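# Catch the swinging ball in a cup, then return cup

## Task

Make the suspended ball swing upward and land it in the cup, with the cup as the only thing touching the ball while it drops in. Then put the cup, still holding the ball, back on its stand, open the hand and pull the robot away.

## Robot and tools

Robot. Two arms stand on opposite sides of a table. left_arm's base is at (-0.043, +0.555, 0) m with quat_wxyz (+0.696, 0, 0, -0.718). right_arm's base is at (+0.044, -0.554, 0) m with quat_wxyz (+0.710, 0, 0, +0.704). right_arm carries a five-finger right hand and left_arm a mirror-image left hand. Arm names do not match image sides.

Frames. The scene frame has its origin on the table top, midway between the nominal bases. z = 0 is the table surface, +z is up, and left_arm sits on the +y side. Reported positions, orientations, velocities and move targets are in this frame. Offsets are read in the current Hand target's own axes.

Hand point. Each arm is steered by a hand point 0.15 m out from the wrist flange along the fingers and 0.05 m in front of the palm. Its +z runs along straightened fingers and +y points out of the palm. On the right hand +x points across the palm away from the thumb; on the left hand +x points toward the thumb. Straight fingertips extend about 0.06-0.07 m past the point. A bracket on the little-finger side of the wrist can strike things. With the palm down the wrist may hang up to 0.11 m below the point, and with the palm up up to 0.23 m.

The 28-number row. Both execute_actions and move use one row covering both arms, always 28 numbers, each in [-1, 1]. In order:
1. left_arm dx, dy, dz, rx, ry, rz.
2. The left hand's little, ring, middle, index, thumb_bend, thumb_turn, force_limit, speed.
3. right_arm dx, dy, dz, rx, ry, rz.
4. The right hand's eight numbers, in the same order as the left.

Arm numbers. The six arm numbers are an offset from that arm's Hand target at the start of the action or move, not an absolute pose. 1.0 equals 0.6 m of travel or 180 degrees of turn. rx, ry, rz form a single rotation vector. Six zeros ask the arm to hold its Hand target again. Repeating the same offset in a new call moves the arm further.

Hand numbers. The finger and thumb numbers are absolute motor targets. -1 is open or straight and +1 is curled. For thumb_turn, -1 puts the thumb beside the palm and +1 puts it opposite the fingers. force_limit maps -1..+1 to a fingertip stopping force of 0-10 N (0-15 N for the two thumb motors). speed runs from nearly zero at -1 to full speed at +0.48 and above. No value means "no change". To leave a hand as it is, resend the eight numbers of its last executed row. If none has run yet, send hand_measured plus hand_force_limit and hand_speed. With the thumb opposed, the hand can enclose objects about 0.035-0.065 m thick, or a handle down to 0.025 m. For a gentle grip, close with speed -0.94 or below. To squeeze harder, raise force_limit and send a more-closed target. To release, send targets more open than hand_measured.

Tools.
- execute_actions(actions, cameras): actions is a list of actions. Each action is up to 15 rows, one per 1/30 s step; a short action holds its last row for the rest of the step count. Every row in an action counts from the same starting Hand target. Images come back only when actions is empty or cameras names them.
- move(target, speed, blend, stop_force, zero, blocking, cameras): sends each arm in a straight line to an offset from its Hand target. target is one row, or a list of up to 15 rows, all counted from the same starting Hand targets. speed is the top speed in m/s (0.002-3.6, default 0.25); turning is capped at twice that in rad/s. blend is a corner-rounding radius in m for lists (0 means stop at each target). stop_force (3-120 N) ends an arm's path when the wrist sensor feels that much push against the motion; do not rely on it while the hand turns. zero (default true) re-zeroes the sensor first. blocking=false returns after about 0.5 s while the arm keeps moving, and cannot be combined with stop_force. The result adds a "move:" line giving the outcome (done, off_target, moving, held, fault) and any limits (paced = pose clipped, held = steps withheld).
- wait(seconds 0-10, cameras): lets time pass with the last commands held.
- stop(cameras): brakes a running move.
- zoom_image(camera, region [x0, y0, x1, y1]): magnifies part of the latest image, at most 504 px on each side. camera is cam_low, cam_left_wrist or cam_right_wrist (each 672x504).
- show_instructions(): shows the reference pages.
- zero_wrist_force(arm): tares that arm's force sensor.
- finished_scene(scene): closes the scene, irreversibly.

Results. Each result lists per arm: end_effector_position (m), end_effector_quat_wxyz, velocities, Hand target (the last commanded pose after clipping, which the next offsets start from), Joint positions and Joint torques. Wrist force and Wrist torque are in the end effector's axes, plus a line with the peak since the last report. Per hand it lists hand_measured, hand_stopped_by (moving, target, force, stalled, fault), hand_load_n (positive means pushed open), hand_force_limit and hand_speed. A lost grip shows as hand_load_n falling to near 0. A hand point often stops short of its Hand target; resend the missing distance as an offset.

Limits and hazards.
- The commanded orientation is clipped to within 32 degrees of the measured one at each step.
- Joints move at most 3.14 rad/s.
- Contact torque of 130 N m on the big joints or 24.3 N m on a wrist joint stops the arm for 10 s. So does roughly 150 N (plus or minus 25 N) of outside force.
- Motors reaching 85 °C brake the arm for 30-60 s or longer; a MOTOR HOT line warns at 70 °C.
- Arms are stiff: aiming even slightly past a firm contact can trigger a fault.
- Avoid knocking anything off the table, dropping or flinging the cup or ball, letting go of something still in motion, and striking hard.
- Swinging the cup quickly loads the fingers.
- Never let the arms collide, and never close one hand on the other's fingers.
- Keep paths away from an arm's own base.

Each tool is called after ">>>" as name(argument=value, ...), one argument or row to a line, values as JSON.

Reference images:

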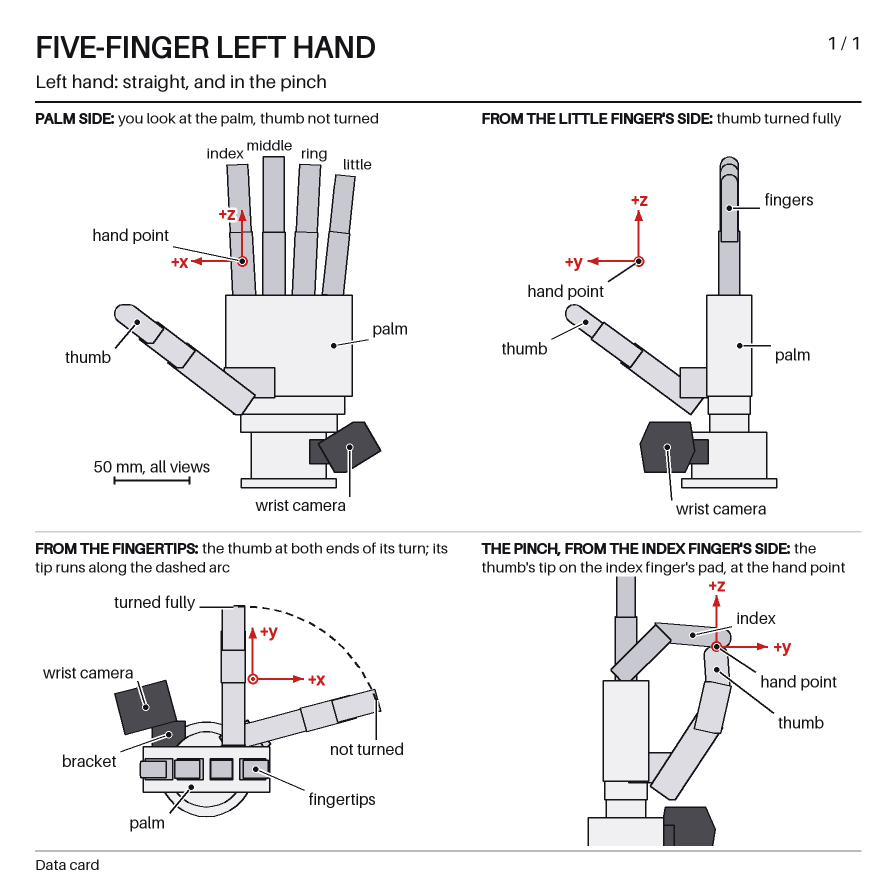

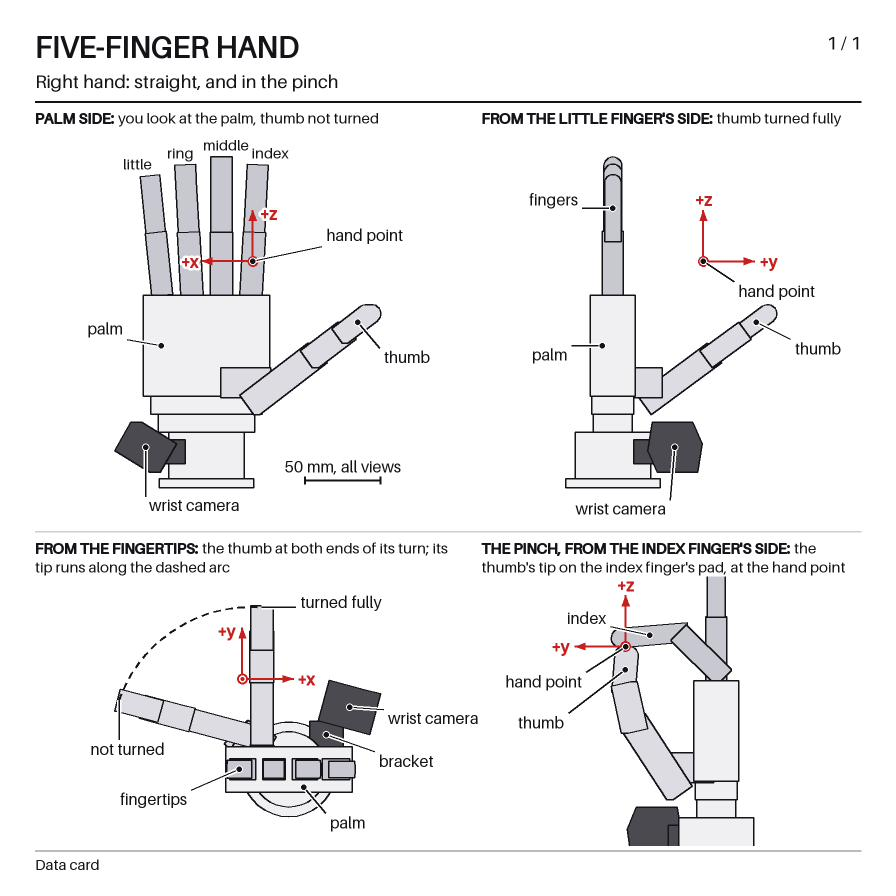

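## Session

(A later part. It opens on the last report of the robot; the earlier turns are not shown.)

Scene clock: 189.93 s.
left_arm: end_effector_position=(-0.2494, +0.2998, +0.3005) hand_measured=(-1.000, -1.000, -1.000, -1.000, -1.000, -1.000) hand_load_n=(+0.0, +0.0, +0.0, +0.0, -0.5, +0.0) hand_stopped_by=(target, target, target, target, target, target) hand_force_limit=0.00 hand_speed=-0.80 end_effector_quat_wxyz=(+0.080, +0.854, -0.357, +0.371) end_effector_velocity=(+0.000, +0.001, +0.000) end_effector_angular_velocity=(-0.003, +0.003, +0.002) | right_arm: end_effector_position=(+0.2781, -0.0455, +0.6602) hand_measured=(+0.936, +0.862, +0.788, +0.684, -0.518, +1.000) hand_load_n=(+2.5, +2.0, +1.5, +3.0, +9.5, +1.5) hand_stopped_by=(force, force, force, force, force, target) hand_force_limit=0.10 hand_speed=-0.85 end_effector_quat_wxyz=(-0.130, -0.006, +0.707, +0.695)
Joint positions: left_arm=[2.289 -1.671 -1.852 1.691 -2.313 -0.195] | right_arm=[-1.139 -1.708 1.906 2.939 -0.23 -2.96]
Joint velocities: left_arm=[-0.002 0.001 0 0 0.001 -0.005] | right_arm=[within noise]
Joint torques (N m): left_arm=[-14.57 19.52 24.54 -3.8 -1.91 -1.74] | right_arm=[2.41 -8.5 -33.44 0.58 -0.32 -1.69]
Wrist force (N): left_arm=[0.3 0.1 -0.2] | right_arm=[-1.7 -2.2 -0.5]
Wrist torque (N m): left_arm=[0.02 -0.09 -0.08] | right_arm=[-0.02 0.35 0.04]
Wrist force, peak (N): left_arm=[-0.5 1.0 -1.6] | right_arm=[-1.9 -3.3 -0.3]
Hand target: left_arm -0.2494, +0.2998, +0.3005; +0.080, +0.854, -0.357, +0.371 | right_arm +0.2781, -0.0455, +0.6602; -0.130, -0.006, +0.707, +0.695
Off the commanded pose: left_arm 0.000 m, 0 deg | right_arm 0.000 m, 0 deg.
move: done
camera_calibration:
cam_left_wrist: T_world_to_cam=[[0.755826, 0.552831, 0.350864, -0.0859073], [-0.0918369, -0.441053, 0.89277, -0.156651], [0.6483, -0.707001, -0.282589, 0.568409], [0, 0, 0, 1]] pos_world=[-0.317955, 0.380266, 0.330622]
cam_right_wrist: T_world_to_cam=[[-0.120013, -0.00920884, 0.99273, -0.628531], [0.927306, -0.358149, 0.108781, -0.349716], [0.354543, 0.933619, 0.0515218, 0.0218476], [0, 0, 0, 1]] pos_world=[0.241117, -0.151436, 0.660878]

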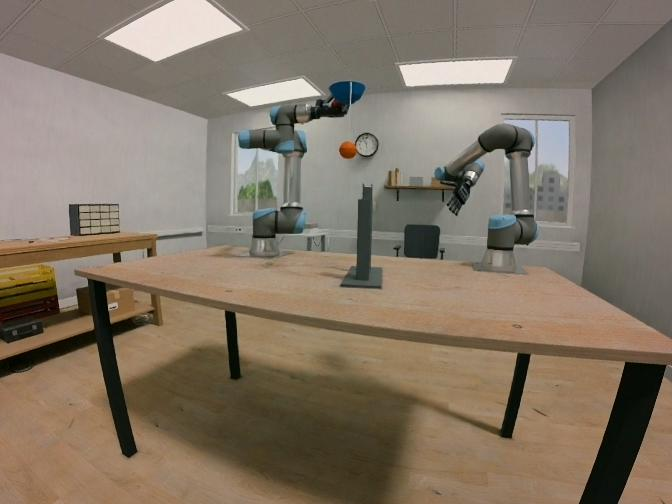

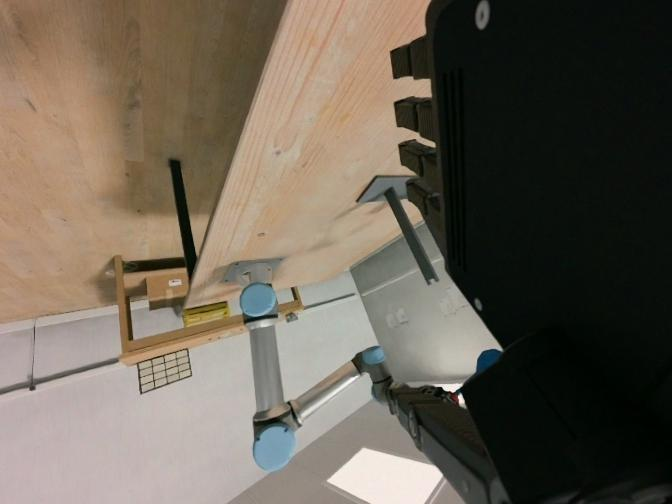

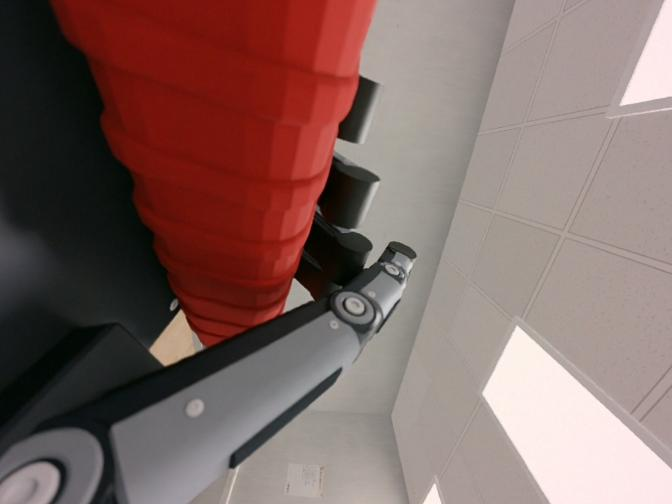

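>>> execute_actions(
  actions=[
    [[0,0,0,0,0,0,-1,-1,-1,-1,-1,-1,0,-0.8,0.0015,-0.0003,0.0053,0,0,0,1,1,1,1,1,1,0.1,-0.85],[0,0,0,0,0,0,-1,-1,-1,-1,-1,-1,0,-0.8,0.0045,-0.0008,0.0160,0,0,0,1,1,1,1,1,1,0.1,-0.85],[0,0,0,0,0,0,-1,-1,-1,-1,-1,-1,0,-0.8,0.0090,-0.0016,0.0321,0,0,0,1,1,1,1,1,1,0.1,-0.85],[0,0,0,0,0,0,-1,-1,-1,-1,-1,-1,0,-0.8,0.0149,-0.0027,0.0534,0,0,0,1,1,1,1,1,1,0.1,-0.85],[0,0,0,0,0,0,-1,-1,-1,-1,-1,-1,0,-0.8,0.0209,-0.0037,0.0748,0,0,0,1,1,1,1,1,1,0.1,-0.85],[0,0,0,0,0,0,-1,-1,-1,-1,-1,-1,0,-0.8,0.0269,-0.0048,0.0962,0,0,0,1,1,1,1,1,1,0.1,-0.85],[0,0,0,0,0,0,-1,-1,-1,-1,-1,-1,0,-0.8,0.0329,-0.0059,0.1176,0,0,0,1,1,1,1,1,1,0.1,-0.85],[0,0,0,0,0,0,-1,-1,-1,-1,-1,-1,0,-0.8,0.0389,-0.0069,0.1390,0,0,0,1,1,1,1,1,1,0.1,-0.85],[0,0,0,0,0,0,-1,-1,-1,-1,-1,-1,0,-0.8,0.0448,-0.0080,0.1603,0,0,0,1,1,1,1,1,1,0.1,-0.85],[0,0,0,0,0,0,-1,-1,-1,-1,-1,-1,0,-0.8,0.0508,-0.0091,0.1817,0,0,0,1,1,1,1,1,1,0.1,-0.85],[0,0,0,0,0,0,-1,-1,-1,-1,-1,-1,0,-0.8,0.0568,-0.0101,0.2031,0,0,0,1,1,1,1,1,1,0.1,-0.85],[0,0,0,0,0,0,-1,-1,-1,-1,-1,-1,0,-0.8,0.0628,-0.0112,0.2245,0,0,0,1,1,1,1,1,1,0.1,-0.85],[0,0,0,0,0,0,-1,-1,-1,-1,-1,-1,0,-0.8,0.0687,-0.0123,0.2458,0,0,0,1,1,1,1,1,1,0.1,-0.85],[0,0,0,0,0,0,-1,-1,-1,-1,-1,-1,0,-0.8,0.0723,-0.0129,0.2587,0,0,0,1,1,1,1,1,1,0.1,-0.85],[0,0,0,0,0,0,-1,-1,-1,-1,-1,-1,0,-0.8,0.0735,-0.0131,0.2629,0,0,0,1,1,1,1,1,1,0.1,-0.85]],
    [[0,0,0,0,0,0,-1,-1,-1,-1,-1,-1,0,-0.8,-0.0012,0.0002,-0.0043,0,0,0,1,1,1,1,1,1,0.1,-0.85],[0,0,0,0,0,0,-1,-1,-1,-1,-1,-1,0,-0.8,-0.0048,0.0009,-0.0171,0,0,0,1,1,1,1,1,1,0.1,-0.85],[0,0,0,0,0,0,-1,-1,-1,-1,-1,-1,0,-0.8,-0.0108,0.0019,-0.0385,0,0,0,1,1,1,1,1,1,0.1,-0.85],[0,0,0,0,0,0,-1,-1,-1,-1,-1,-1,0,-0.8,-0.0167,0.0030,-0.0599,0,0,0,1,1,1,1,1,1,0.1,-0.85],[0,0,0,0,0,0,-1,-1,-1,-1,-1,-1,0,-0.8,-0.0227,0.0041,-0.0812,0,0,0,1,1,1,1,1,1,0.1,-0.85],[0,0,0,0,0,0,-1,-1,-1,-1,-1,-1,0,-0.8,-0.0287,0.0051,-0.1026,0,0,0,1,1,1,1,1,1,0.1,-0.85],[0,0,0,0,0,0,-1,-1,-1,-1,-1,-1,0,-0.8,-0.0347,0.0062,-0.1240,0,0,0,1,1,1,1,1,1,0.1,-0.85],[0,0,0,0,0,0,-1,-1,-1,-1,-1,-1,0,-0.8,-0.0406,0.0073,-0.1454,0,0,0,1,1,1,1,1,1,0.1,-0.85],[0,0,0,0,0,0,-1,-1,-1,-1,-1,-1,0,-0.8,-0.0466,0.0083,-0.1667,0,0,0,1,1,1,1,1,1,0.1,-0.85],[0,0,0,0,0,0,-1,-1,-1,-1,-1,-1,0,-0.8,-0.0526,0.0094,-0.1881,0,0,0,1,1,1,1,1,1,0.1,-0.85],[0,0,0,0,0,0,-1,-1,-1,-1,-1,-1,0,-0.8,-0.0586,0.0105,-0.2095,0,0,0,1,1,1,1,1,1,0.1,-0.85],[0,0,0,0,0,0,-1,-1,-1,-1,-1,-1,0,-0.8,-0.0646,0.0115,-0.2309,0,0,0,1,1,1,1,1,1,0.1,-0.85],[0,0,0,0,0,0,-1,-1,-1,-1,-1,-1,0,-0.8,-0.0681,0.0122,-0.2437,0,0,0,1,1,1,1,1,1,0.1,-0.85],[0,0,0,0,0,0,-1,-1,-1,-1,-1,-1,0,-0.8,-0.0693,0.0124,-0.2480,0,0,0,1,1,1,1,1,1,0.1,-0.85],[0,0,0,0,0,0,-1,-1,-1,-1,-1,-1,0,-0.8,-0.0681,0.0122,-0.2437,0,0,0,1,1,1,1,1,1,0.1,-0.85]],
    [[0,0,0,0,0,0,-1,-1,-1,-1,-1,-1,0,-0.8,0.0036,-0.0006,0.0128,0,0,0,1,1,1,1,1,1,0.1,-0.85],[0,0,0,0,0,0,-1,-1,-1,-1,-1,-1,0,-0.8,0.0096,-0.0017,0.0342,0,0,0,1,1,1,1,1,1,0.1,-0.85],[0,0,0,0,0,0,-1,-1,-1,-1,-1,-1,0,-0.8,0.0155,-0.0028,0.0556,0,0,0,1,1,1,1,1,1,0.1,-0.85],[0,0,0,0,0,0,-1,-1,-1,-1,-1,-1,0,-0.8,0.0215,-0.0038,0.0770,0,0,0,1,1,1,1,1,1,0.1,-0.85],[0,0,0,0,0,0,-1,-1,-1,-1,-1,-1,0,-0.8,0.0275,-0.0049,0.0983,0,0,0,1,1,1,1,1,1,0.1,-0.85],[0,0,0,0,0,0,-1,-1,-1,-1,-1,-1,0,-0.8,0.0320,-0.0057,0.1144,0,0,0,1,1,1,1,1,1,0.1,-0.85],[0,0,0,0,0,0,-1,-1,-1,-1,-1,-1,0,-0.8,0.0350,-0.0062,0.1251,0,0,0,1,1,1,1,1,1,0.1,-0.85],[0,0,0,0,0,0,-1,-1,-1,-1,-1,-1,0,-0.8,0.0365,-0.0065,0.1304,0,0,0,1,1,1,1,1,1,0.1,-0.85]],
  ],
  cameras=["cam_low"],
)

>>> wait(
  seconds=0.03,
  cameras=["cam_low"],
)

>>> wait(
  seconds=0.03,
  cameras=["cam_low"],
)

>>> wait(
  seconds=0.03,
  cameras=["cam_low"],
)

>>> wait(
  seconds=0.03,
  cameras=["cam_low"],
)

>>> wait(
  seconds=0.03,
  cameras=["cam_low"],
)

>>> wait(
  seconds=0.03,
  cameras=["cam_low"],
)

>>> wait(
  seconds=0.03,
  cameras=["cam_low"],
)

>>> wait(
  seconds=0.03,
  cameras=["cam_low"],
)

Scene clock: 210.27 s.
left_arm: end_effector_position=(-0.2494, +0.2998, +0.3005) hand_measured=(-1.000, -1.000, -1.000, -1.000, -1.000, -1.000) hand_load_n=(+0.0, +0.0, +0.0, +0.0, +0.0, -0.5) hand_stopped_by=(target, target, target, target, target, target) hand_force_limit=0.00 hand_speed=-0.80 end_effector_quat_wxyz=(+0.080, +0.854, -0.357, +0.371) | right_arm: end_effector_position=(+0.2357, +0.0376, +0.6603) hand_measured=(+0.936, +0.862, +0.788, +0.686, -0.518, +1.000) hand_load_n=(+0.0, +1.5, +1.0, +0.0, +9.0, +1.5) hand_stopped_by=(force, force, force, force, force, target) hand_force_limit=0.10 hand_speed=-0.85 end_effector_quat_wxyz=(-0.130, -0.006, +0.707, +0.695)
Joint positions: left_arm=[2.289 -1.672 -1.852 1.691 -2.313 -0.195] | right_arm=[-0.871 -1.602 1.81 2.932 -0.497 -2.963]
Joint torques (N m): left_arm=[-13.68 7.59 29.48 -4.94 0.47 -1.4] | right_arm=[9.73 -12.64 -30.91 0.2 -1.59 -1.26]
Wrist force (N): left_arm=[0.3 -0.2 -0.1] | right_arm=[-1.8 -2.6 -0.7]
Wrist torque (N m): left_arm=[-0.02 -0.09 -0.03] | right_arm=[-0.10 0.27 0.09]
Wrist force, peak (N): left_arm=[0.7 0.1 -0.2] | right_arm=[-3.7 -2.9 -7.1]
Hand target: left_arm -0.2494, +0.2998, +0.3005; +0.080, +0.854, -0.357, +0.371 | right_arm +0.2358, +0.0377, +0.6603; -0.130, -0.006, +0.707, +0.695
Off the commanded pose: left_arm 0.000 m, 0 deg | right_arm 0.000 m, 0 deg.
Images, in order (width x height): cam_low 672x504.

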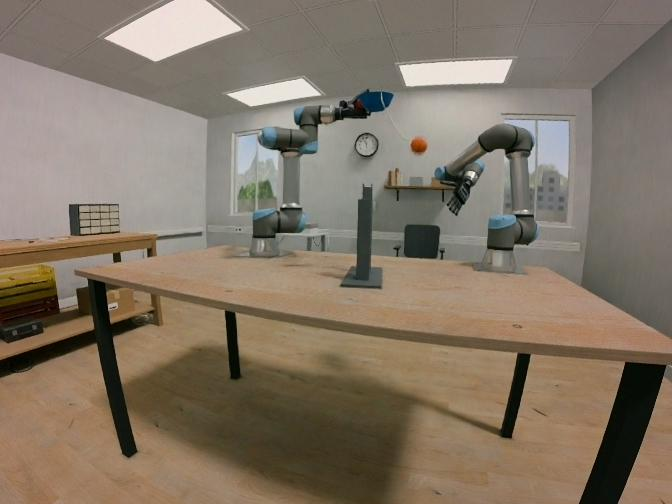

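Scene clock: 210.30 s.
left_arm: end_effector_position=(-0.2494, +0.2998, +0.3005) hand_measured=(-1.000, -1.000, -1.000, -1.000, -1.000, -1.000) hand_load_n=(+0.0, +0.0, +0.0, +0.0, +0.0, +0.0) hand_stopped_by=(target, target, target, target, target, target) hand_force_limit=0.00 hand_speed=-0.80 end_effector_quat_wxyz=(+0.080, +0.854, -0.357, +0.371) | right_arm: end_effector_position=(+0.2358, +0.0376, +0.6603) hand_measured=(+0.936, +0.862, +0.788, +0.686, -0.518, +1.000) hand_load_n=(+1.0, +5.5, +1.0, +0.0, +9.5, +1.5) hand_stopped_by=(force, force, force, force, force, target) hand_force_limit=0.10 hand_speed=-0.85 end_effector_quat_wxyz=(-0.130, -0.006, +0.707, +0.695)
Joint positions: left_arm=[2.289 -1.672 -1.852 1.691 -2.313 -0.195] | right_arm=[-0.871 -1.602 1.81 2.932 -0.497 -2.963]
Joint torques (N m): left_arm=[-14.76 8.07 29.99 -4.94 0.56 -1.55] | right_arm=[7.77 -13.89 -30.87 0.27 -1.69 -0.86]
Wrist force (N): left_arm=[0.2 -0.1 0.0] | right_arm=[-1.9 -2.7 -0.6]
Wrist torque (N m): left_arm=[-0.03 -0.06 -0.04] | right_arm=[-0.11 0.34 0.08]
Wrist force, peak (N): left_arm=[0.2 -0.1 0.0] | right_arm=[-1.9 -2.7 -0.6]
Hand target: left_arm -0.2494, +0.2998, +0.3005; +0.080, +0.854, -0.357, +0.371 | right_arm +0.2358, +0.0377, +0.6603; -0.130, -0.006, +0.707, +0.695
Off the commanded pose: left_arm 0.000 m, 0 deg | right_arm 0.000 m, 0 deg.
wait: 0.03 s; no rest
Images, in order (width x height): cam_low 672x504.

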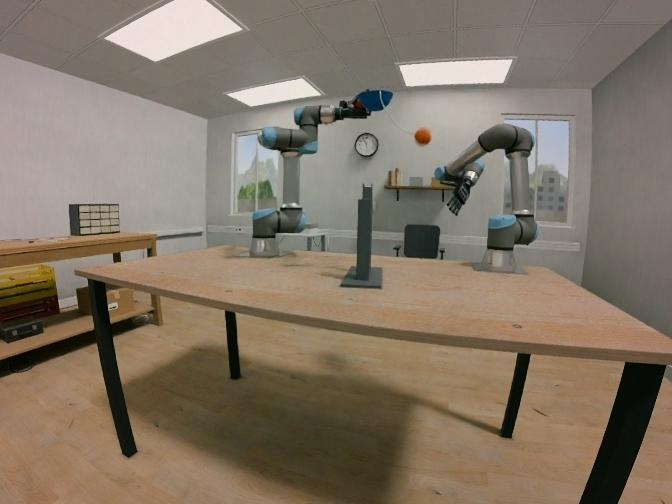

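Scene clock: 210.33 s.
left_arm: end_effector_position=(-0.2494, +0.2998, +0.3005) hand_measured=(-1.000, -1.000, -1.000, -1.000, -1.000, -1.000) hand_load_n=(+0.0, +0.0, +0.0, +0.0, +0.0, +0.0) hand_stopped_by=(target, target, target, target, target, target) hand_force_limit=0.00 hand_speed=-0.80 end_effector_quat_wxyz=(+0.080, +0.854, -0.357, +0.371) | right_arm: end_effector_position=(+0.2358, +0.0376, +0.6603) hand_measured=(+0.936, +0.862, +0.788, +0.686, -0.518, +1.000) hand_load_n=(+0.0, +1.5, +1.0, +0.0, +9.0, +1.5) hand_stopped_by=(force, force, force, force, force, target) hand_force_limit=0.10 hand_speed=-0.85 end_effector_quat_wxyz=(-0.130, -0.006, +0.707, +0.695)
Joint positions: left_arm=[2.289 -1.672 -1.852 1.691 -2.313 -0.195] | right_arm=[-0.871 -1.602 1.81 2.932 -0.497 -2.963]
Joint torques (N m): left_arm=[-13.9 8.06 29.25 -4.98 0.68 -1.62] | right_arm=[6.35 -12.25 -34.01 0.4 -1.29 -1.06]
Wrist force (N): left_arm=[0.3 0.2 -0.1] | right_arm=[-1.6 -1.8 -0.1]
Wrist torque (N m): left_arm=[0.03 -0.08 -0.04] | right_arm=[-0.12 0.42 0.00]
Wrist force, peak (N): left_arm=[0.3 0.2 -0.1] | right_arm=[-1.6 -1.8 -0.1]
Hand target: left_arm -0.2494, +0.2998, +0.3005; +0.080, +0.854, -0.357, +0.371 | right_arm +0.2358, +0.0377, +0.6603; -0.130, -0.006, +0.707, +0.695
Off the commanded pose: left_arm 0.000 m, 0 deg | right_arm 0.000 m, 0 deg.
wait: 0.03 s; no rest
Images, in order (width x height): cam_low 672x504.

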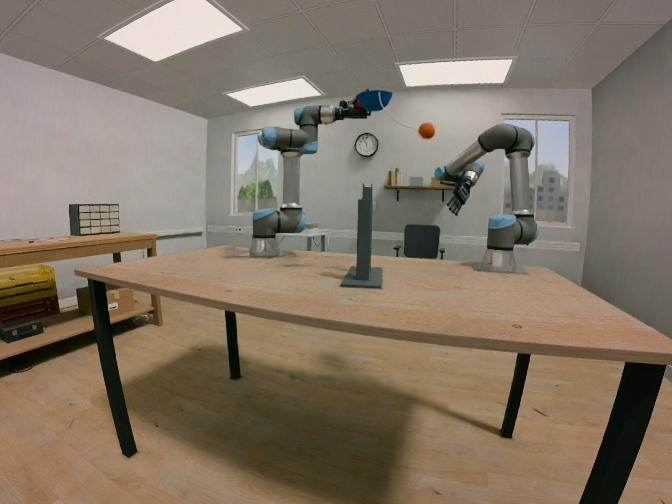

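Scene clock: 210.37 s.
left_arm: end_effector_position=(-0.2494, +0.2998, +0.3005) hand_measured=(-1.000, -1.000, -1.000, -1.000, -1.000, -1.000) hand_load_n=(+0.0, +0.0, +0.0, +0.0, +0.0, +0.0) hand_stopped_by=(target, target, target, target, target, target) hand_force_limit=0.00 hand_speed=-0.80 end_effector_quat_wxyz=(+0.080, +0.854, -0.357, +0.371) | right_arm: end_effector_position=(+0.2358, +0.0377, +0.6603) hand_measured=(+0.936, +0.862, +0.788, +0.686, -0.518, +1.000) hand_load_n=(+0.0, +0.5, +1.0, +0.0, +9.5, +3.0) hand_stopped_by=(force, force, force, force, force, target) hand_force_limit=0.10 hand_speed=-0.85 end_effector_quat_wxyz=(-0.130, -0.006, +0.707, +0.695)
Joint positions: left_arm=[2.289 -1.672 -1.852 1.691 -2.313 -0.195] | right_arm=[-0.871 -1.602 1.81 2.932 -0.497 -2.963]
Joint torques (N m): left_arm=[-14.21 8.13 30 -4.98 0.63 -1.58] | right_arm=[6.58 -15.13 -33.14 0.6 -1.2 -1.03]
Wrist force (N): left_arm=[0.3 -0.1 -0.2] | right_arm=[-1.7 -3.5 0.3]
Wrist torque (N m): left_arm=[-0.01 -0.08 -0.03] | right_arm=[-0.17 0.58 0.19]
Wrist force, peak (N): left_arm=[0.3 -0.1 -0.2] | right_arm=[-1.7 -3.5 0.3]
Hand target: left_arm -0.2494, +0.2998, +0.3005; +0.080, +0.854, -0.357, +0.371 | right_arm +0.2358, +0.0377, +0.6603; -0.130, -0.006, +0.707, +0.695
Off the commanded pose: left_arm 0.000 m, 0 deg | right_arm 0.000 m, 0 deg.
wait: 0.03 s; no rest
Images, in order (width x height): cam_low 672x504.

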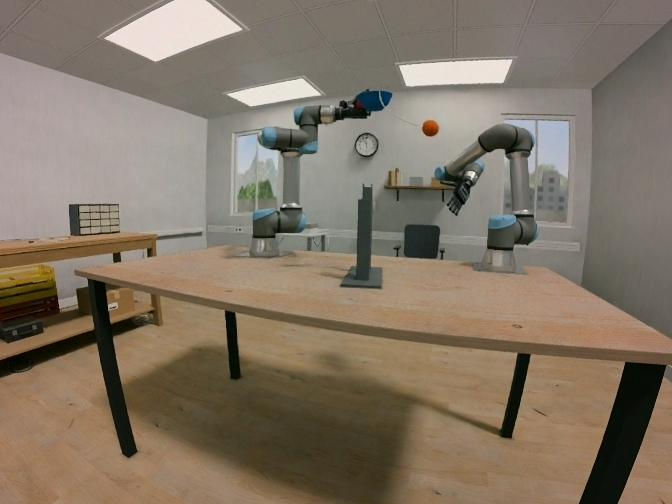

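Scene clock: 210.40 s.
left_arm: end_effector_position=(-0.2494, +0.2998, +0.3005) hand_measured=(-1.000, -1.000, -1.000, -1.000, -1.000, -1.000) hand_load_n=(+0.0, +0.0, +0.0, +0.0, +0.0, +0.0) hand_stopped_by=(target, target, target, target, target, target) hand_force_limit=0.00 hand_speed=-0.80 end_effector_quat_wxyz=(+0.080, +0.854, -0.357, +0.371) | right_arm: end_effector_position=(+0.2358, +0.0377, +0.6603) hand_measured=(+0.936, +0.862, +0.788, +0.686, -0.518, +1.000) hand_load_n=(+0.0, +1.0, +1.0, +0.0, +9.5, +3.0) hand_stopped_by=(force, force, force, force, force, target) hand_force_limit=0.10 hand_speed=-0.85 end_effector_quat_wxyz=(-0.130, -0.006, +0.707, +0.695)
Joint positions: left_arm=[2.289 -1.672 -1.852 1.691 -2.313 -0.195] | right_arm=[-0.871 -1.602 1.81 2.932 -0.497 -2.963]
Joint torques (N m): left_arm=[-14.41 8.8 29.7 -5.04 0.66 -1.45] | right_arm=[6.67 -13.94 -31.99 0.35 -0.8 -0.86]
Wrist force (N): left_arm=[0.4 0.0 -0.3] | right_arm=[-1.9 -2.3 0.0]
Wrist torque (N m): left_arm=[0.01 -0.11 -0.03] | right_arm=[-0.14 0.50 0.06]
Wrist force, peak (N): left_arm=[0.4 0.0 -0.3] | right_arm=[-1.9 -2.3 0.0]
Hand target: left_arm -0.2494, +0.2998, +0.3005; +0.080, +0.854, -0.357, +0.371 | right_arm +0.2358, +0.0377, +0.6603; -0.130, -0.006, +0.707, +0.695
Off the commanded pose: left_arm 0.000 m, 0 deg | right_arm 0.000 m, 0 deg.
wait: 0.03 s; no rest
Images, in order (width x height): cam_low 672x504.

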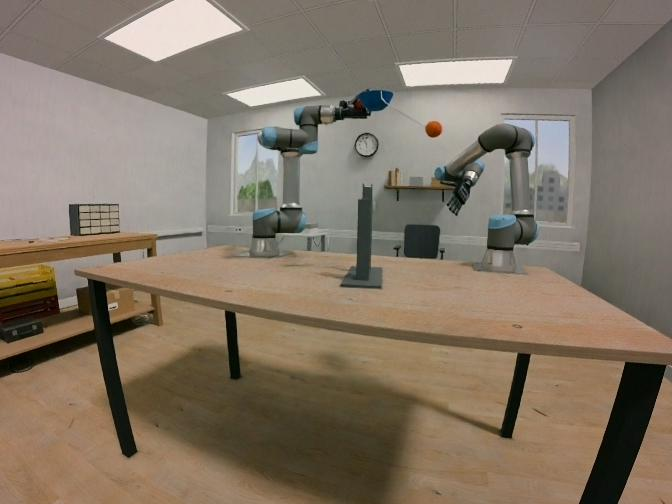

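Scene clock: 210.43 s.
left_arm: end_effector_position=(-0.2494, +0.2998, +0.3005) hand_measured=(-1.000, -1.000, -1.000, -1.000, -1.000, -1.000) hand_load_n=(+0.0, +0.0, +0.0, +0.0, +0.0, +0.0) hand_stopped_by=(target, target, target, target, target, target) hand_force_limit=0.00 hand_speed=-0.80 end_effector_quat_wxyz=(+0.080, +0.854, -0.357, +0.371) | right_arm: end_effector_position=(+0.2358, +0.0377, +0.6603) hand_measured=(+0.936, +0.862, +0.788, +0.686, -0.518, +1.000) hand_load_n=(+0.5, +1.5, +1.0, +0.0, +9.5, +2.0) hand_stopped_by=(force, force, force, force, force, target) hand_force_limit=0.10 hand_speed=-0.85 end_effector_quat_wxyz=(-0.130, -0.006, +0.707, +0.695)
Joint positions: left_arm=[2.289 -1.672 -1.852 1.691 -2.313 -0.195] | right_arm=[-0.871 -1.602 1.81 2.932 -0.497 -2.963]
Joint torques (N m): left_arm=[-14.09 7.93 29.94 -5.12 0.64 -1.72] | right_arm=[7.8 -13.32 -33.5 0.23 -0.51 -0.92]
Wrist force (N): left_arm=[0.4 -0.2 0.2] | right_arm=[-2.0 -2.8 -0.5]
Wrist torque (N m): left_arm=[-0.04 -0.10 -0.02] | right_arm=[-0.13 0.36 0.05]
Wrist force, peak (N): left_arm=[0.4 -0.2 0.2] | right_arm=[-2.0 -2.8 -0.5]
Hand target: left_arm -0.2494, +0.2998, +0.3005; +0.080, +0.854, -0.357, +0.371 | right_arm +0.2358, +0.0377, +0.6603; -0.130, -0.006, +0.707, +0.695
Off the commanded pose: left_arm 0.000 m, 0 deg | right_arm 0.000 m, 0 deg.
wait: 0.03 s; no rest
Images, in order (width x height): cam_low 672x504.

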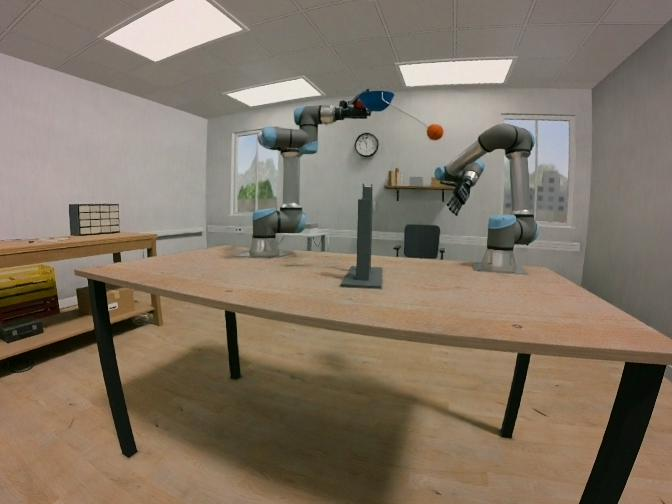

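Scene clock: 210.47 s.
left_arm: end_effector_position=(-0.2494, +0.2998, +0.3005) hand_measured=(-1.000, -1.000, -1.000, -1.000, -1.000, -1.000) hand_load_n=(+0.0, +0.0, +0.0, +0.0, +0.0, -0.5) hand_stopped_by=(target, target, target, target, target, target) hand_force_limit=0.00 hand_speed=-0.80 end_effector_quat_wxyz=(+0.080, +0.854, -0.357, +0.371) | right_arm: end_effector_position=(+0.2358, +0.0377, +0.6603) hand_measured=(+0.936, +0.862, +0.788, +0.686, -0.518, +1.000) hand_load_n=(+0.0, +5.0, +1.0, +0.0, +9.5, +2.0) hand_stopped_by=(force, force, force, force, force, target) hand_force_limit=0.10 hand_speed=-0.85 end_effector_quat_wxyz=(-0.130, -0.006, +0.707, +0.695)
Joint positions: left_arm=[2.289 -1.672 -1.852 1.691 -2.313 -0.195] | right_arm=[-0.871 -1.602 1.81 2.932 -0.497 -2.963]
Joint torques (N m): left_arm=[-13.76 7.83 29.48 -4.86 0.52 -1.47] | right_arm=[8.99 -12.96 -33.68 0.44 -0.51 -0.87]
Wrist force (N): left_arm=[0.2 -0.1 -0.1] | right_arm=[-2.2 -3.0 -0.3]
Wrist torque (N m): left_arm=[-0.01 -0.07 -0.04] | right_arm=[-0.12 0.37 0.16]
Wrist force, peak (N): left_arm=[0.2 -0.1 -0.1] | right_arm=[-2.2 -3.0 -0.3]
Hand target: left_arm -0.2494, +0.2998, +0.3005; +0.080, +0.854, -0.357, +0.371 | right_arm +0.2358, +0.0377, +0.6603; -0.130, -0.006, +0.707, +0.695
Off the commanded pose: left_arm 0.000 m, 0 deg | right_arm 0.000 m, 0 deg.
wait: 0.03 s; no rest
Images, in order (width x height): cam_low 672x504.

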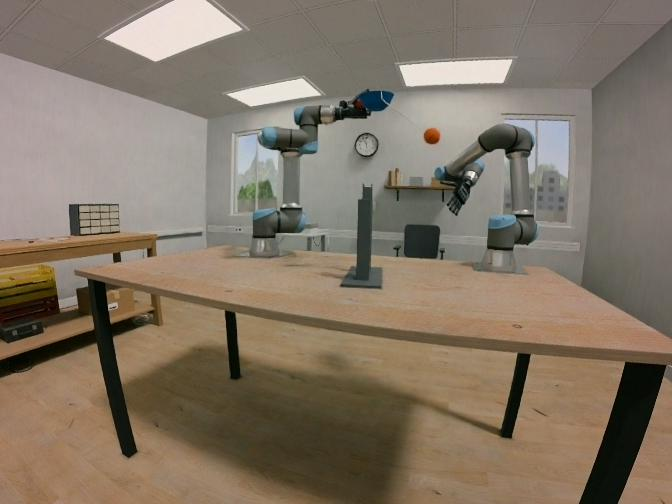

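Scene clock: 210.50 s.
left_arm: end_effector_position=(-0.2494, +0.2998, +0.3005) hand_measured=(-1.000, -1.000, -1.000, -1.000, -1.000, -1.000) hand_load_n=(+0.0, +0.0, +0.0, +0.0, +0.0, +0.0) hand_stopped_by=(target, target, target, target, target, target) hand_force_limit=0.00 hand_speed=-0.80 end_effector_quat_wxyz=(+0.080, +0.854, -0.357, +0.371) | right_arm: end_effector_position=(+0.2358, +0.0377, +0.6603) hand_measured=(+0.936, +0.862, +0.788, +0.686, -0.518, +1.000) hand_load_n=(+0.0, +3.0, +0.5, +0.0, +9.5, +2.5) hand_stopped_by=(force, force, force, force, force, target) hand_force_limit=0.10 hand_speed=-0.85 end_effector_quat_wxyz=(-0.130, -0.006, +0.707, +0.695)
Joint positions: left_arm=[2.289 -1.672 -1.852 1.691 -2.313 -0.195] | right_arm=[-0.871 -1.602 1.81 2.932 -0.497 -2.963]
Joint torques (N m): left_arm=[-14.15 9.1 29.67 -4.87 0.47 -1.68] | right_arm=[7.18 -13.2 -34.38 0.4 -0.43 -0.78]
Wrist force (N): left_arm=[0.2 -0.2 0.0] | right_arm=[-1.9 -3.2 0.0]
Wrist torque (N m): left_arm=[-0.04 -0.06 -0.03] | right_arm=[-0.13 0.53 0.23]
Wrist force, peak (N): left_arm=[0.2 -0.2 0.0] | right_arm=[-1.9 -3.2 0.0]
Hand target: left_arm -0.2494, +0.2998, +0.3005; +0.080, +0.854, -0.357, +0.371 | right_arm +0.2358, +0.0377, +0.6603; -0.130, -0.006, +0.707, +0.695
Off the commanded pose: left_arm 0.000 m, 0 deg | right_arm 0.000 m, 0 deg.
wait: 0.03 s; no rest
Images, in order (width x height): cam_low 672x504.

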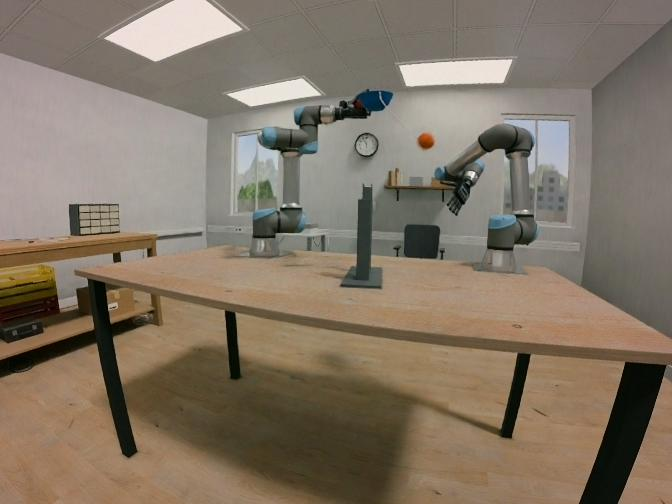

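Scene clock: 210.53 s.
left_arm: end_effector_position=(-0.2494, +0.2998, +0.3005) hand_measured=(-1.000, -1.000, -1.000, -1.000, -1.000, -1.000) hand_load_n=(+0.0, +0.0, +0.0, +0.0, +0.0, +0.0) hand_stopped_by=(target, target, target, target, target, target) hand_force_limit=0.00 hand_speed=-0.80 end_effector_quat_wxyz=(+0.080, +0.854, -0.357, +0.371) | right_arm: end_effector_position=(+0.2358, +0.0377, +0.6603) hand_measured=(+0.936, +0.862, +0.788, +0.686, -0.518, +1.000) hand_load_n=(+0.0, +2.0, +1.0, +0.0, +9.5, +3.5) hand_stopped_by=(force, force, force, force, force, target) hand_force_limit=0.10 hand_speed=-0.85 end_effector_quat_wxyz=(-0.130, -0.006, +0.707, +0.695)
Joint positions: left_arm=[2.289 -1.672 -1.852 1.691 -2.313 -0.195] | right_arm=[-0.871 -1.602 1.81 2.932 -0.497 -2.963]
Joint torques (N m): left_arm=[-14.44 7.81 29.85 -4.79 0.48 -1.71] | right_arm=[7.27 -12.86 -33.22 0.25 -0.56 -0.53]
Wrist force (N): left_arm=[0.2 -0.1 -0.1] | right_arm=[-1.9 -3.5 0.3]
Wrist torque (N m): left_arm=[-0.02 -0.07 -0.04] | right_arm=[-0.17 0.51 0.22]
Wrist force, peak (N): left_arm=[0.2 -0.1 -0.1] | right_arm=[-1.9 -3.5 0.3]
Hand target: left_arm -0.2494, +0.2998, +0.3005; +0.080, +0.854, -0.357, +0.371 | right_arm +0.2358, +0.0377, +0.6603; -0.130, -0.006, +0.707, +0.695
Off the commanded pose: left_arm 0.000 m, 0 deg | right_arm 0.000 m, 0 deg.
wait: 0.03 s; no rest
Images, in order (width x height): cam_low 672x504.

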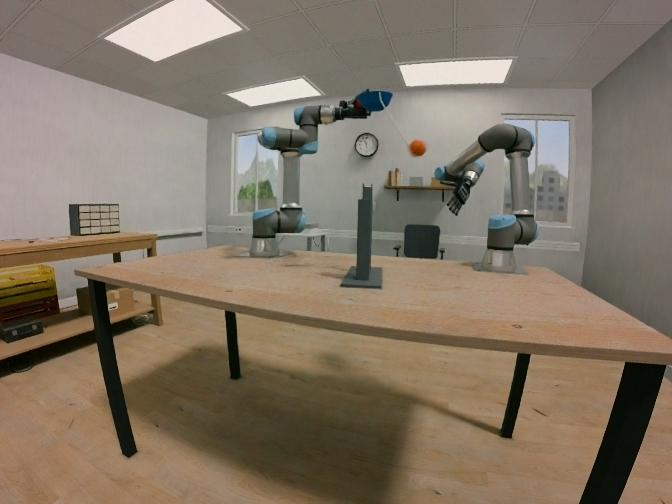

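>>> execute_actions(
  actions=[],
)

>>> zoom_image(
  camera="cam_low",
  region=[240, 40, 480, 220],
)

>>> zoom_image(
  camera="cam_right_wrist",
  region=[0, 0, 504, 504],
)

Scene clock: 216.50 s.
left_arm: end_effector_position=(-0.2494, +0.2998, +0.3005) hand_measured=(-1.000, -1.000, -1.000, -1.000, -1.000, -1.000) hand_load_n=(+0.0, +0.0, +0.0, +0.0, +0.0, +0.0) hand_stopped_by=(target, target, target, target, target, target) hand_force_limit=0.00 hand_speed=-0.80 end_effector_quat_wxyz=(+0.080, +0.854, -0.357, +0.371) | right_arm: end_effector_position=(+0.2358, +0.0377, +0.6603) hand_measured=(+0.936, +0.862, +0.788, +0.686, -0.518, +1.000) hand_load_n=(+0.5, +5.5, +1.0, +0.0, +9.5, +2.0) hand_stopped_by=(force, force, force, force, force, target) hand_force_limit=0.10 hand_speed=-0.85 end_effector_quat_wxyz=(-0.130, -0.006, +0.707, +0.695)
Joint positions: left_arm=[2.289 -1.672 -1.852 1.691 -2.313 -0.195] | right_arm=[-0.871 -1.602 1.81 2.932 -0.497 -2.963]
Joint velocities: within noise
Joint torques (N m): left_arm=[-14.05 8.02 29.82 -4.81 0.52 -1.78] | right_arm=[1.96 -25.22 -22.72 -3.41 -1.15 0.17]
Wrist force (N): left_arm=[0.4 0.0 -0.1] | right_arm=[-1.8 -2.9 -0.7]
Wrist torque (N m): left_arm=[0.00 -0.09 -0.03] | right_arm=[-0.10 0.30 0.20]
Wrist force, peak (N): left_arm=[0.6 0.2 -0.3] | right_arm=[-2.0 -3.8 -0.5]
Hand target: left_arm -0.2494, +0.2998, +0.3005; +0.080, +0.854, -0.357, +0.371 | right_arm +0.2358, +0.0377, +0.6603; -0.130, -0.006, +0.707, +0.695
Off the commanded pose: left_arm 0.000 m, 0 deg | right_arm 0.000 m, 0 deg.
camera_calibration:
cam_left_wrist: T_world_to_cam=[[0.755826, 0.552831, 0.350864, -0.0859073], [-0.0918369, -0.441053, 0.89277, -0.156651], [0.6483, -0.707001, -0.282589, 0.568409], [0, 0, 0, 1]] pos_world=[-0.317955, 0.380266, 0.330622]
cam_right_wrist: T_world_to_cam=[[-0.120016, -0.0092199, 0.992729, -0.632953], [0.927352, -0.358028, 0.108787, -0.280616], [0.354422, 0.933665, 0.0515192, -0.0407737], [0, 0, 0, 1]] pos_world=[0.198717, -0.0682354, 0.660978]

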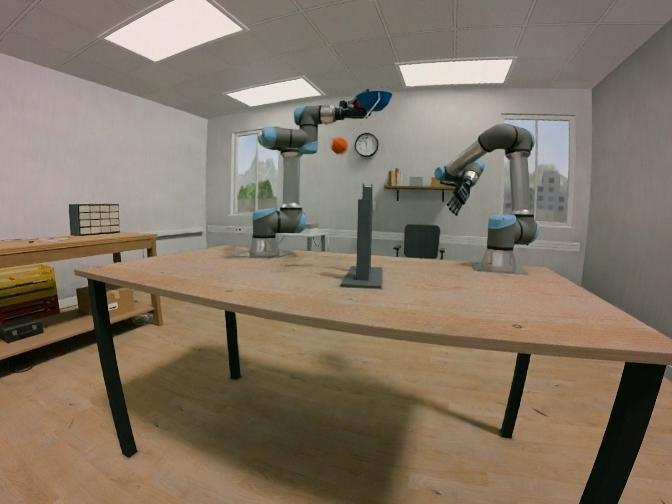

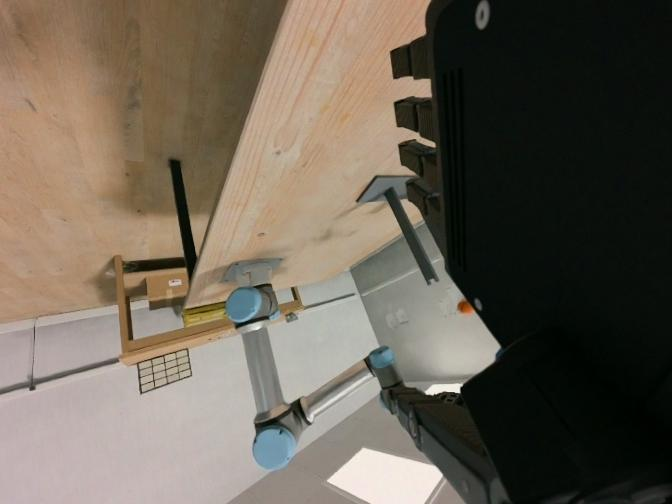

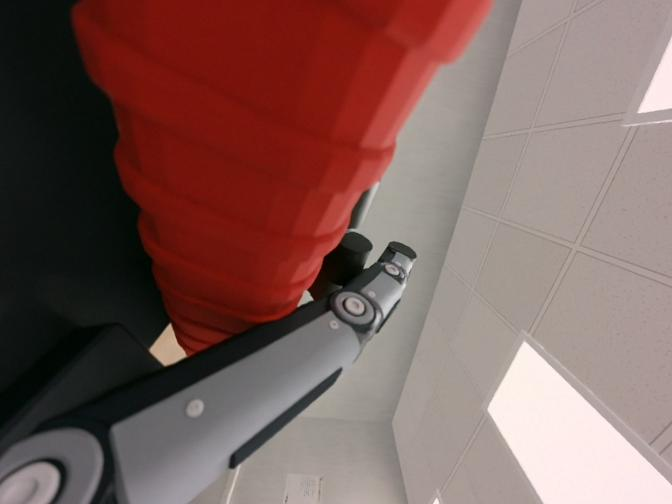

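Scaled by 2.100 from the camera's 672x504 image, which has a finer 960x720 frame.

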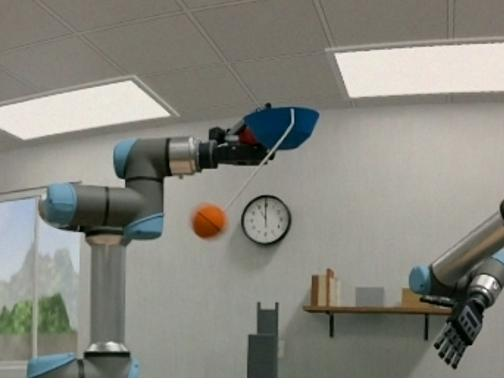

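Scaled by 1.000.

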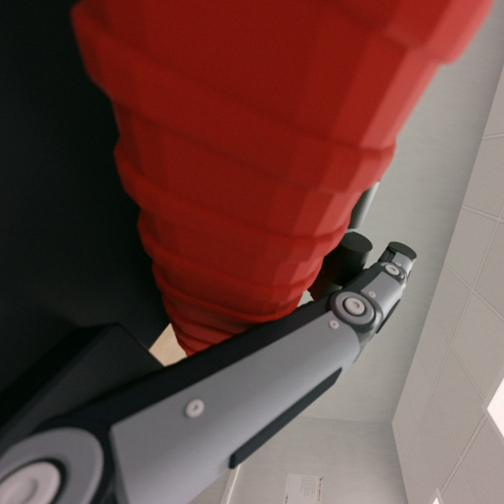

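>>> zoom_image(
  camera="cam_low",
  region=[325, 75, 415, 165],
)

Scaled by 5.600 from the camera's 672x504 image, which has a finer 960x720 frame.

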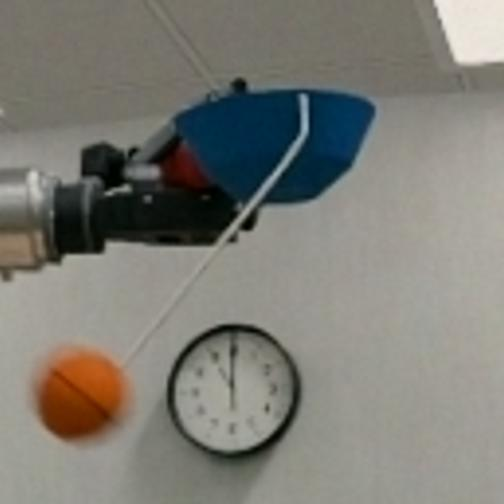

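>>> execute_actions(
  actions=[
    [[0,0,0,0,0,0,-1,-1,-1,-1,-1,-1,0,-0.8,0,0,0,0,0,0,0.99,0.99,0.99,0.99,0.99,1,0.9,-0.9]],
  ],
)

>>> wait(
  seconds=1.5,
  cameras=["cam_low","cam_right_wrist"],
)

>>> zoom_image(
  camera="cam_low",
  region=[315, 65, 415, 165],
)

Scene clock: 227.80 s.
left_arm: end_effector_position=(-0.2494, +0.2998, +0.3005) hand_measured=(-1.000, -1.000, -1.000, -1.000, -1.000, -1.000) hand_load_n=(+0.0, +0.0, +0.0, +0.0, +0.0, +0.0) hand_stopped_by=(target, target, target, target, target, target) hand_force_limit=0.00 hand_speed=-0.80 end_effector_quat_wxyz=(+0.080, +0.854, -0.357, +0.371) | right_arm: end_effector_position=(+0.2358, +0.0377, +0.6603) hand_measured=(+0.990, +0.888, +0.804, +0.822, -0.500, +1.000) hand_load_n=(+2.0, +3.0, +11.0, +11.0, +14.5, +2.0) hand_stopped_by=(target, force, force, force, force, target) hand_force_limit=0.90 hand_speed=-0.90 end_effector_quat_wxyz=(-0.130, -0.006, +0.707, +0.695)
Joint positions: left_arm=[2.289 -1.672 -1.852 1.691 -2.313 -0.195] | right_arm=[-0.871 -1.602 1.81 2.932 -0.497 -2.963]
Joint torques (N m): left_arm=[-13.34 8.09 30.19 -4.56 0.41 -1.84] | right_arm=[-5.06 -28.72 -17.07 -1.67 -0.15 -1.42]
Wrist force (N): left_arm=[0.3 -0.1 -0.1] | right_arm=[-1.6 -2.8 0.0]
Wrist torque (N m): left_arm=[-0.01 -0.07 -0.03] | right_arm=[-0.14 0.43 0.16]
Wrist force, peak (N): left_arm=[0.5 -0.1 -0.4] | right_arm=[-2.1 -3.4 -0.7]
Hand target: left_arm -0.2494, +0.2998, +0.3005; +0.080, +0.854, -0.357, +0.371 | right_arm +0.2358, +0.0377, +0.6603; -0.130, -0.006, +0.707, +0.695
Off the commanded pose: left_arm 0.000 m, 0 deg | right_arm 0.000 m, 0 deg.

Scene clock: 229.30 s.
left_arm: end_effector_position=(-0.2494, +0.2998, +0.3005) hand_measured=(-1.000, -1.000, -1.000, -1.000, -1.000, -1.000) hand_load_n=(+0.0, +0.0, +0.0, +0.0, +0.0, +0.0) hand_stopped_by=(target, target, target, target, target, target) hand_force_limit=0.00 hand_speed=-0.80 end_effector_quat_wxyz=(+0.080, +0.854, -0.357, +0.371) | right_arm: end_effector_position=(+0.2358, +0.0377, +0.6603) hand_measured=(+0.990, +0.888, +0.804, +0.822, -0.500, +1.000) hand_load_n=(+2.5, +3.5, +11.0, +10.0, +14.5, +2.0) hand_stopped_by=(target, force, force, force, force, target) hand_force_limit=0.90 hand_speed=-0.90 end_effector_quat_wxyz=(-0.130, -0.006, +0.707, +0.695)
Joint positions: left_arm=[2.289 -1.672 -1.852 1.691 -2.313 -0.195] | right_arm=[-0.871 -1.602 1.81 2.932 -0.497 -2.963]
Joint torques (N m): left_arm=[-13.83 8.34 29.61 -4.63 0.45 -1.81] | right_arm=[-7.05 -28.7 -15.78 0.59 1.24 -1.36]
Wrist force (N): left_arm=[0.2 -0.1 -0.1] | right_arm=[-1.7 -3.1 -0.4]
Wrist torque (N m): left_arm=[-0.01 -0.07 -0.04] | right_arm=[-0.08 0.38 0.20]
Wrist force, peak (N): left_arm=[0.6 0.0 -0.3] | right_arm=[-2.1 -3.5 -0.4]
Hand target: left_arm -0.2494, +0.2998, +0.3005; +0.080, +0.854, -0.357, +0.371 | right_arm +0.2358, +0.0377, +0.6603; -0.130, -0.006, +0.707, +0.695
Off the commanded pose: left_arm 0.000 m, 0 deg | right_arm 0.000 m, 0 deg.
wait: 1.50 s; at rest by 0.17 s
camera_calibration:
cam_right_wrist: T_world_to_cam=[[-0.120016, -0.0092199, 0.992729, -0.632953], [0.927352, -0.358028, 0.108787, -0.280616], [0.354422, 0.933665, 0.0515192, -0.0407737], [0, 0, 0, 1]] pos_world=[0.198717, -0.0682354, 0.660978]
Images, in order (width x height): cam_low 672x504, cam_right_wrist 672x504.

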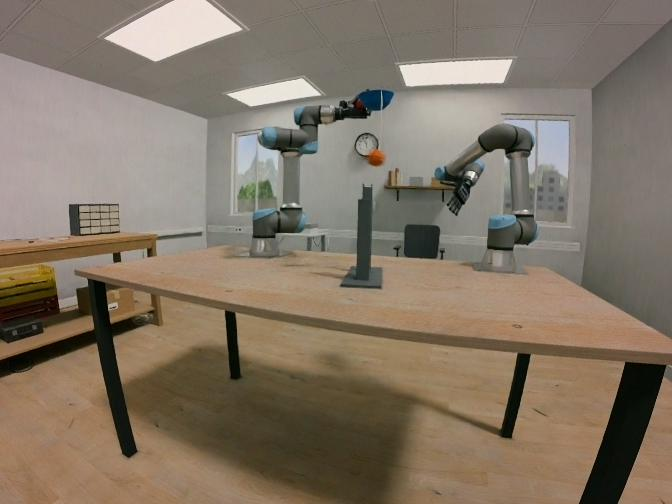

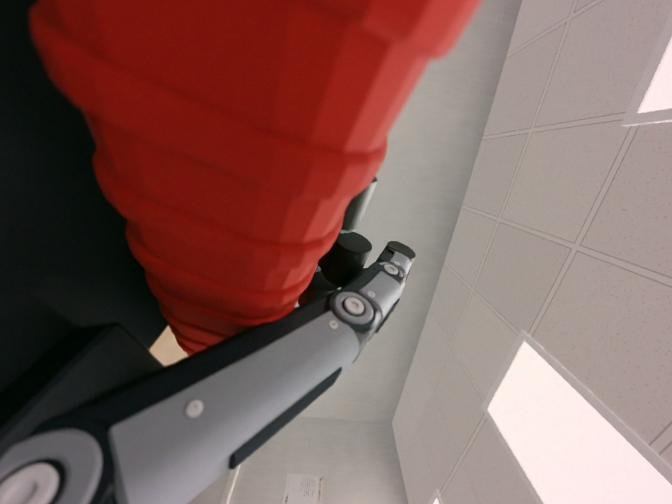

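Scaled by 5.040 from the camera's 672x504 image, which has a finer 960x720 frame.

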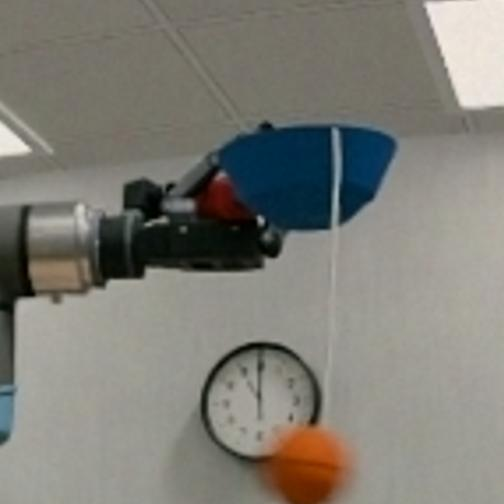

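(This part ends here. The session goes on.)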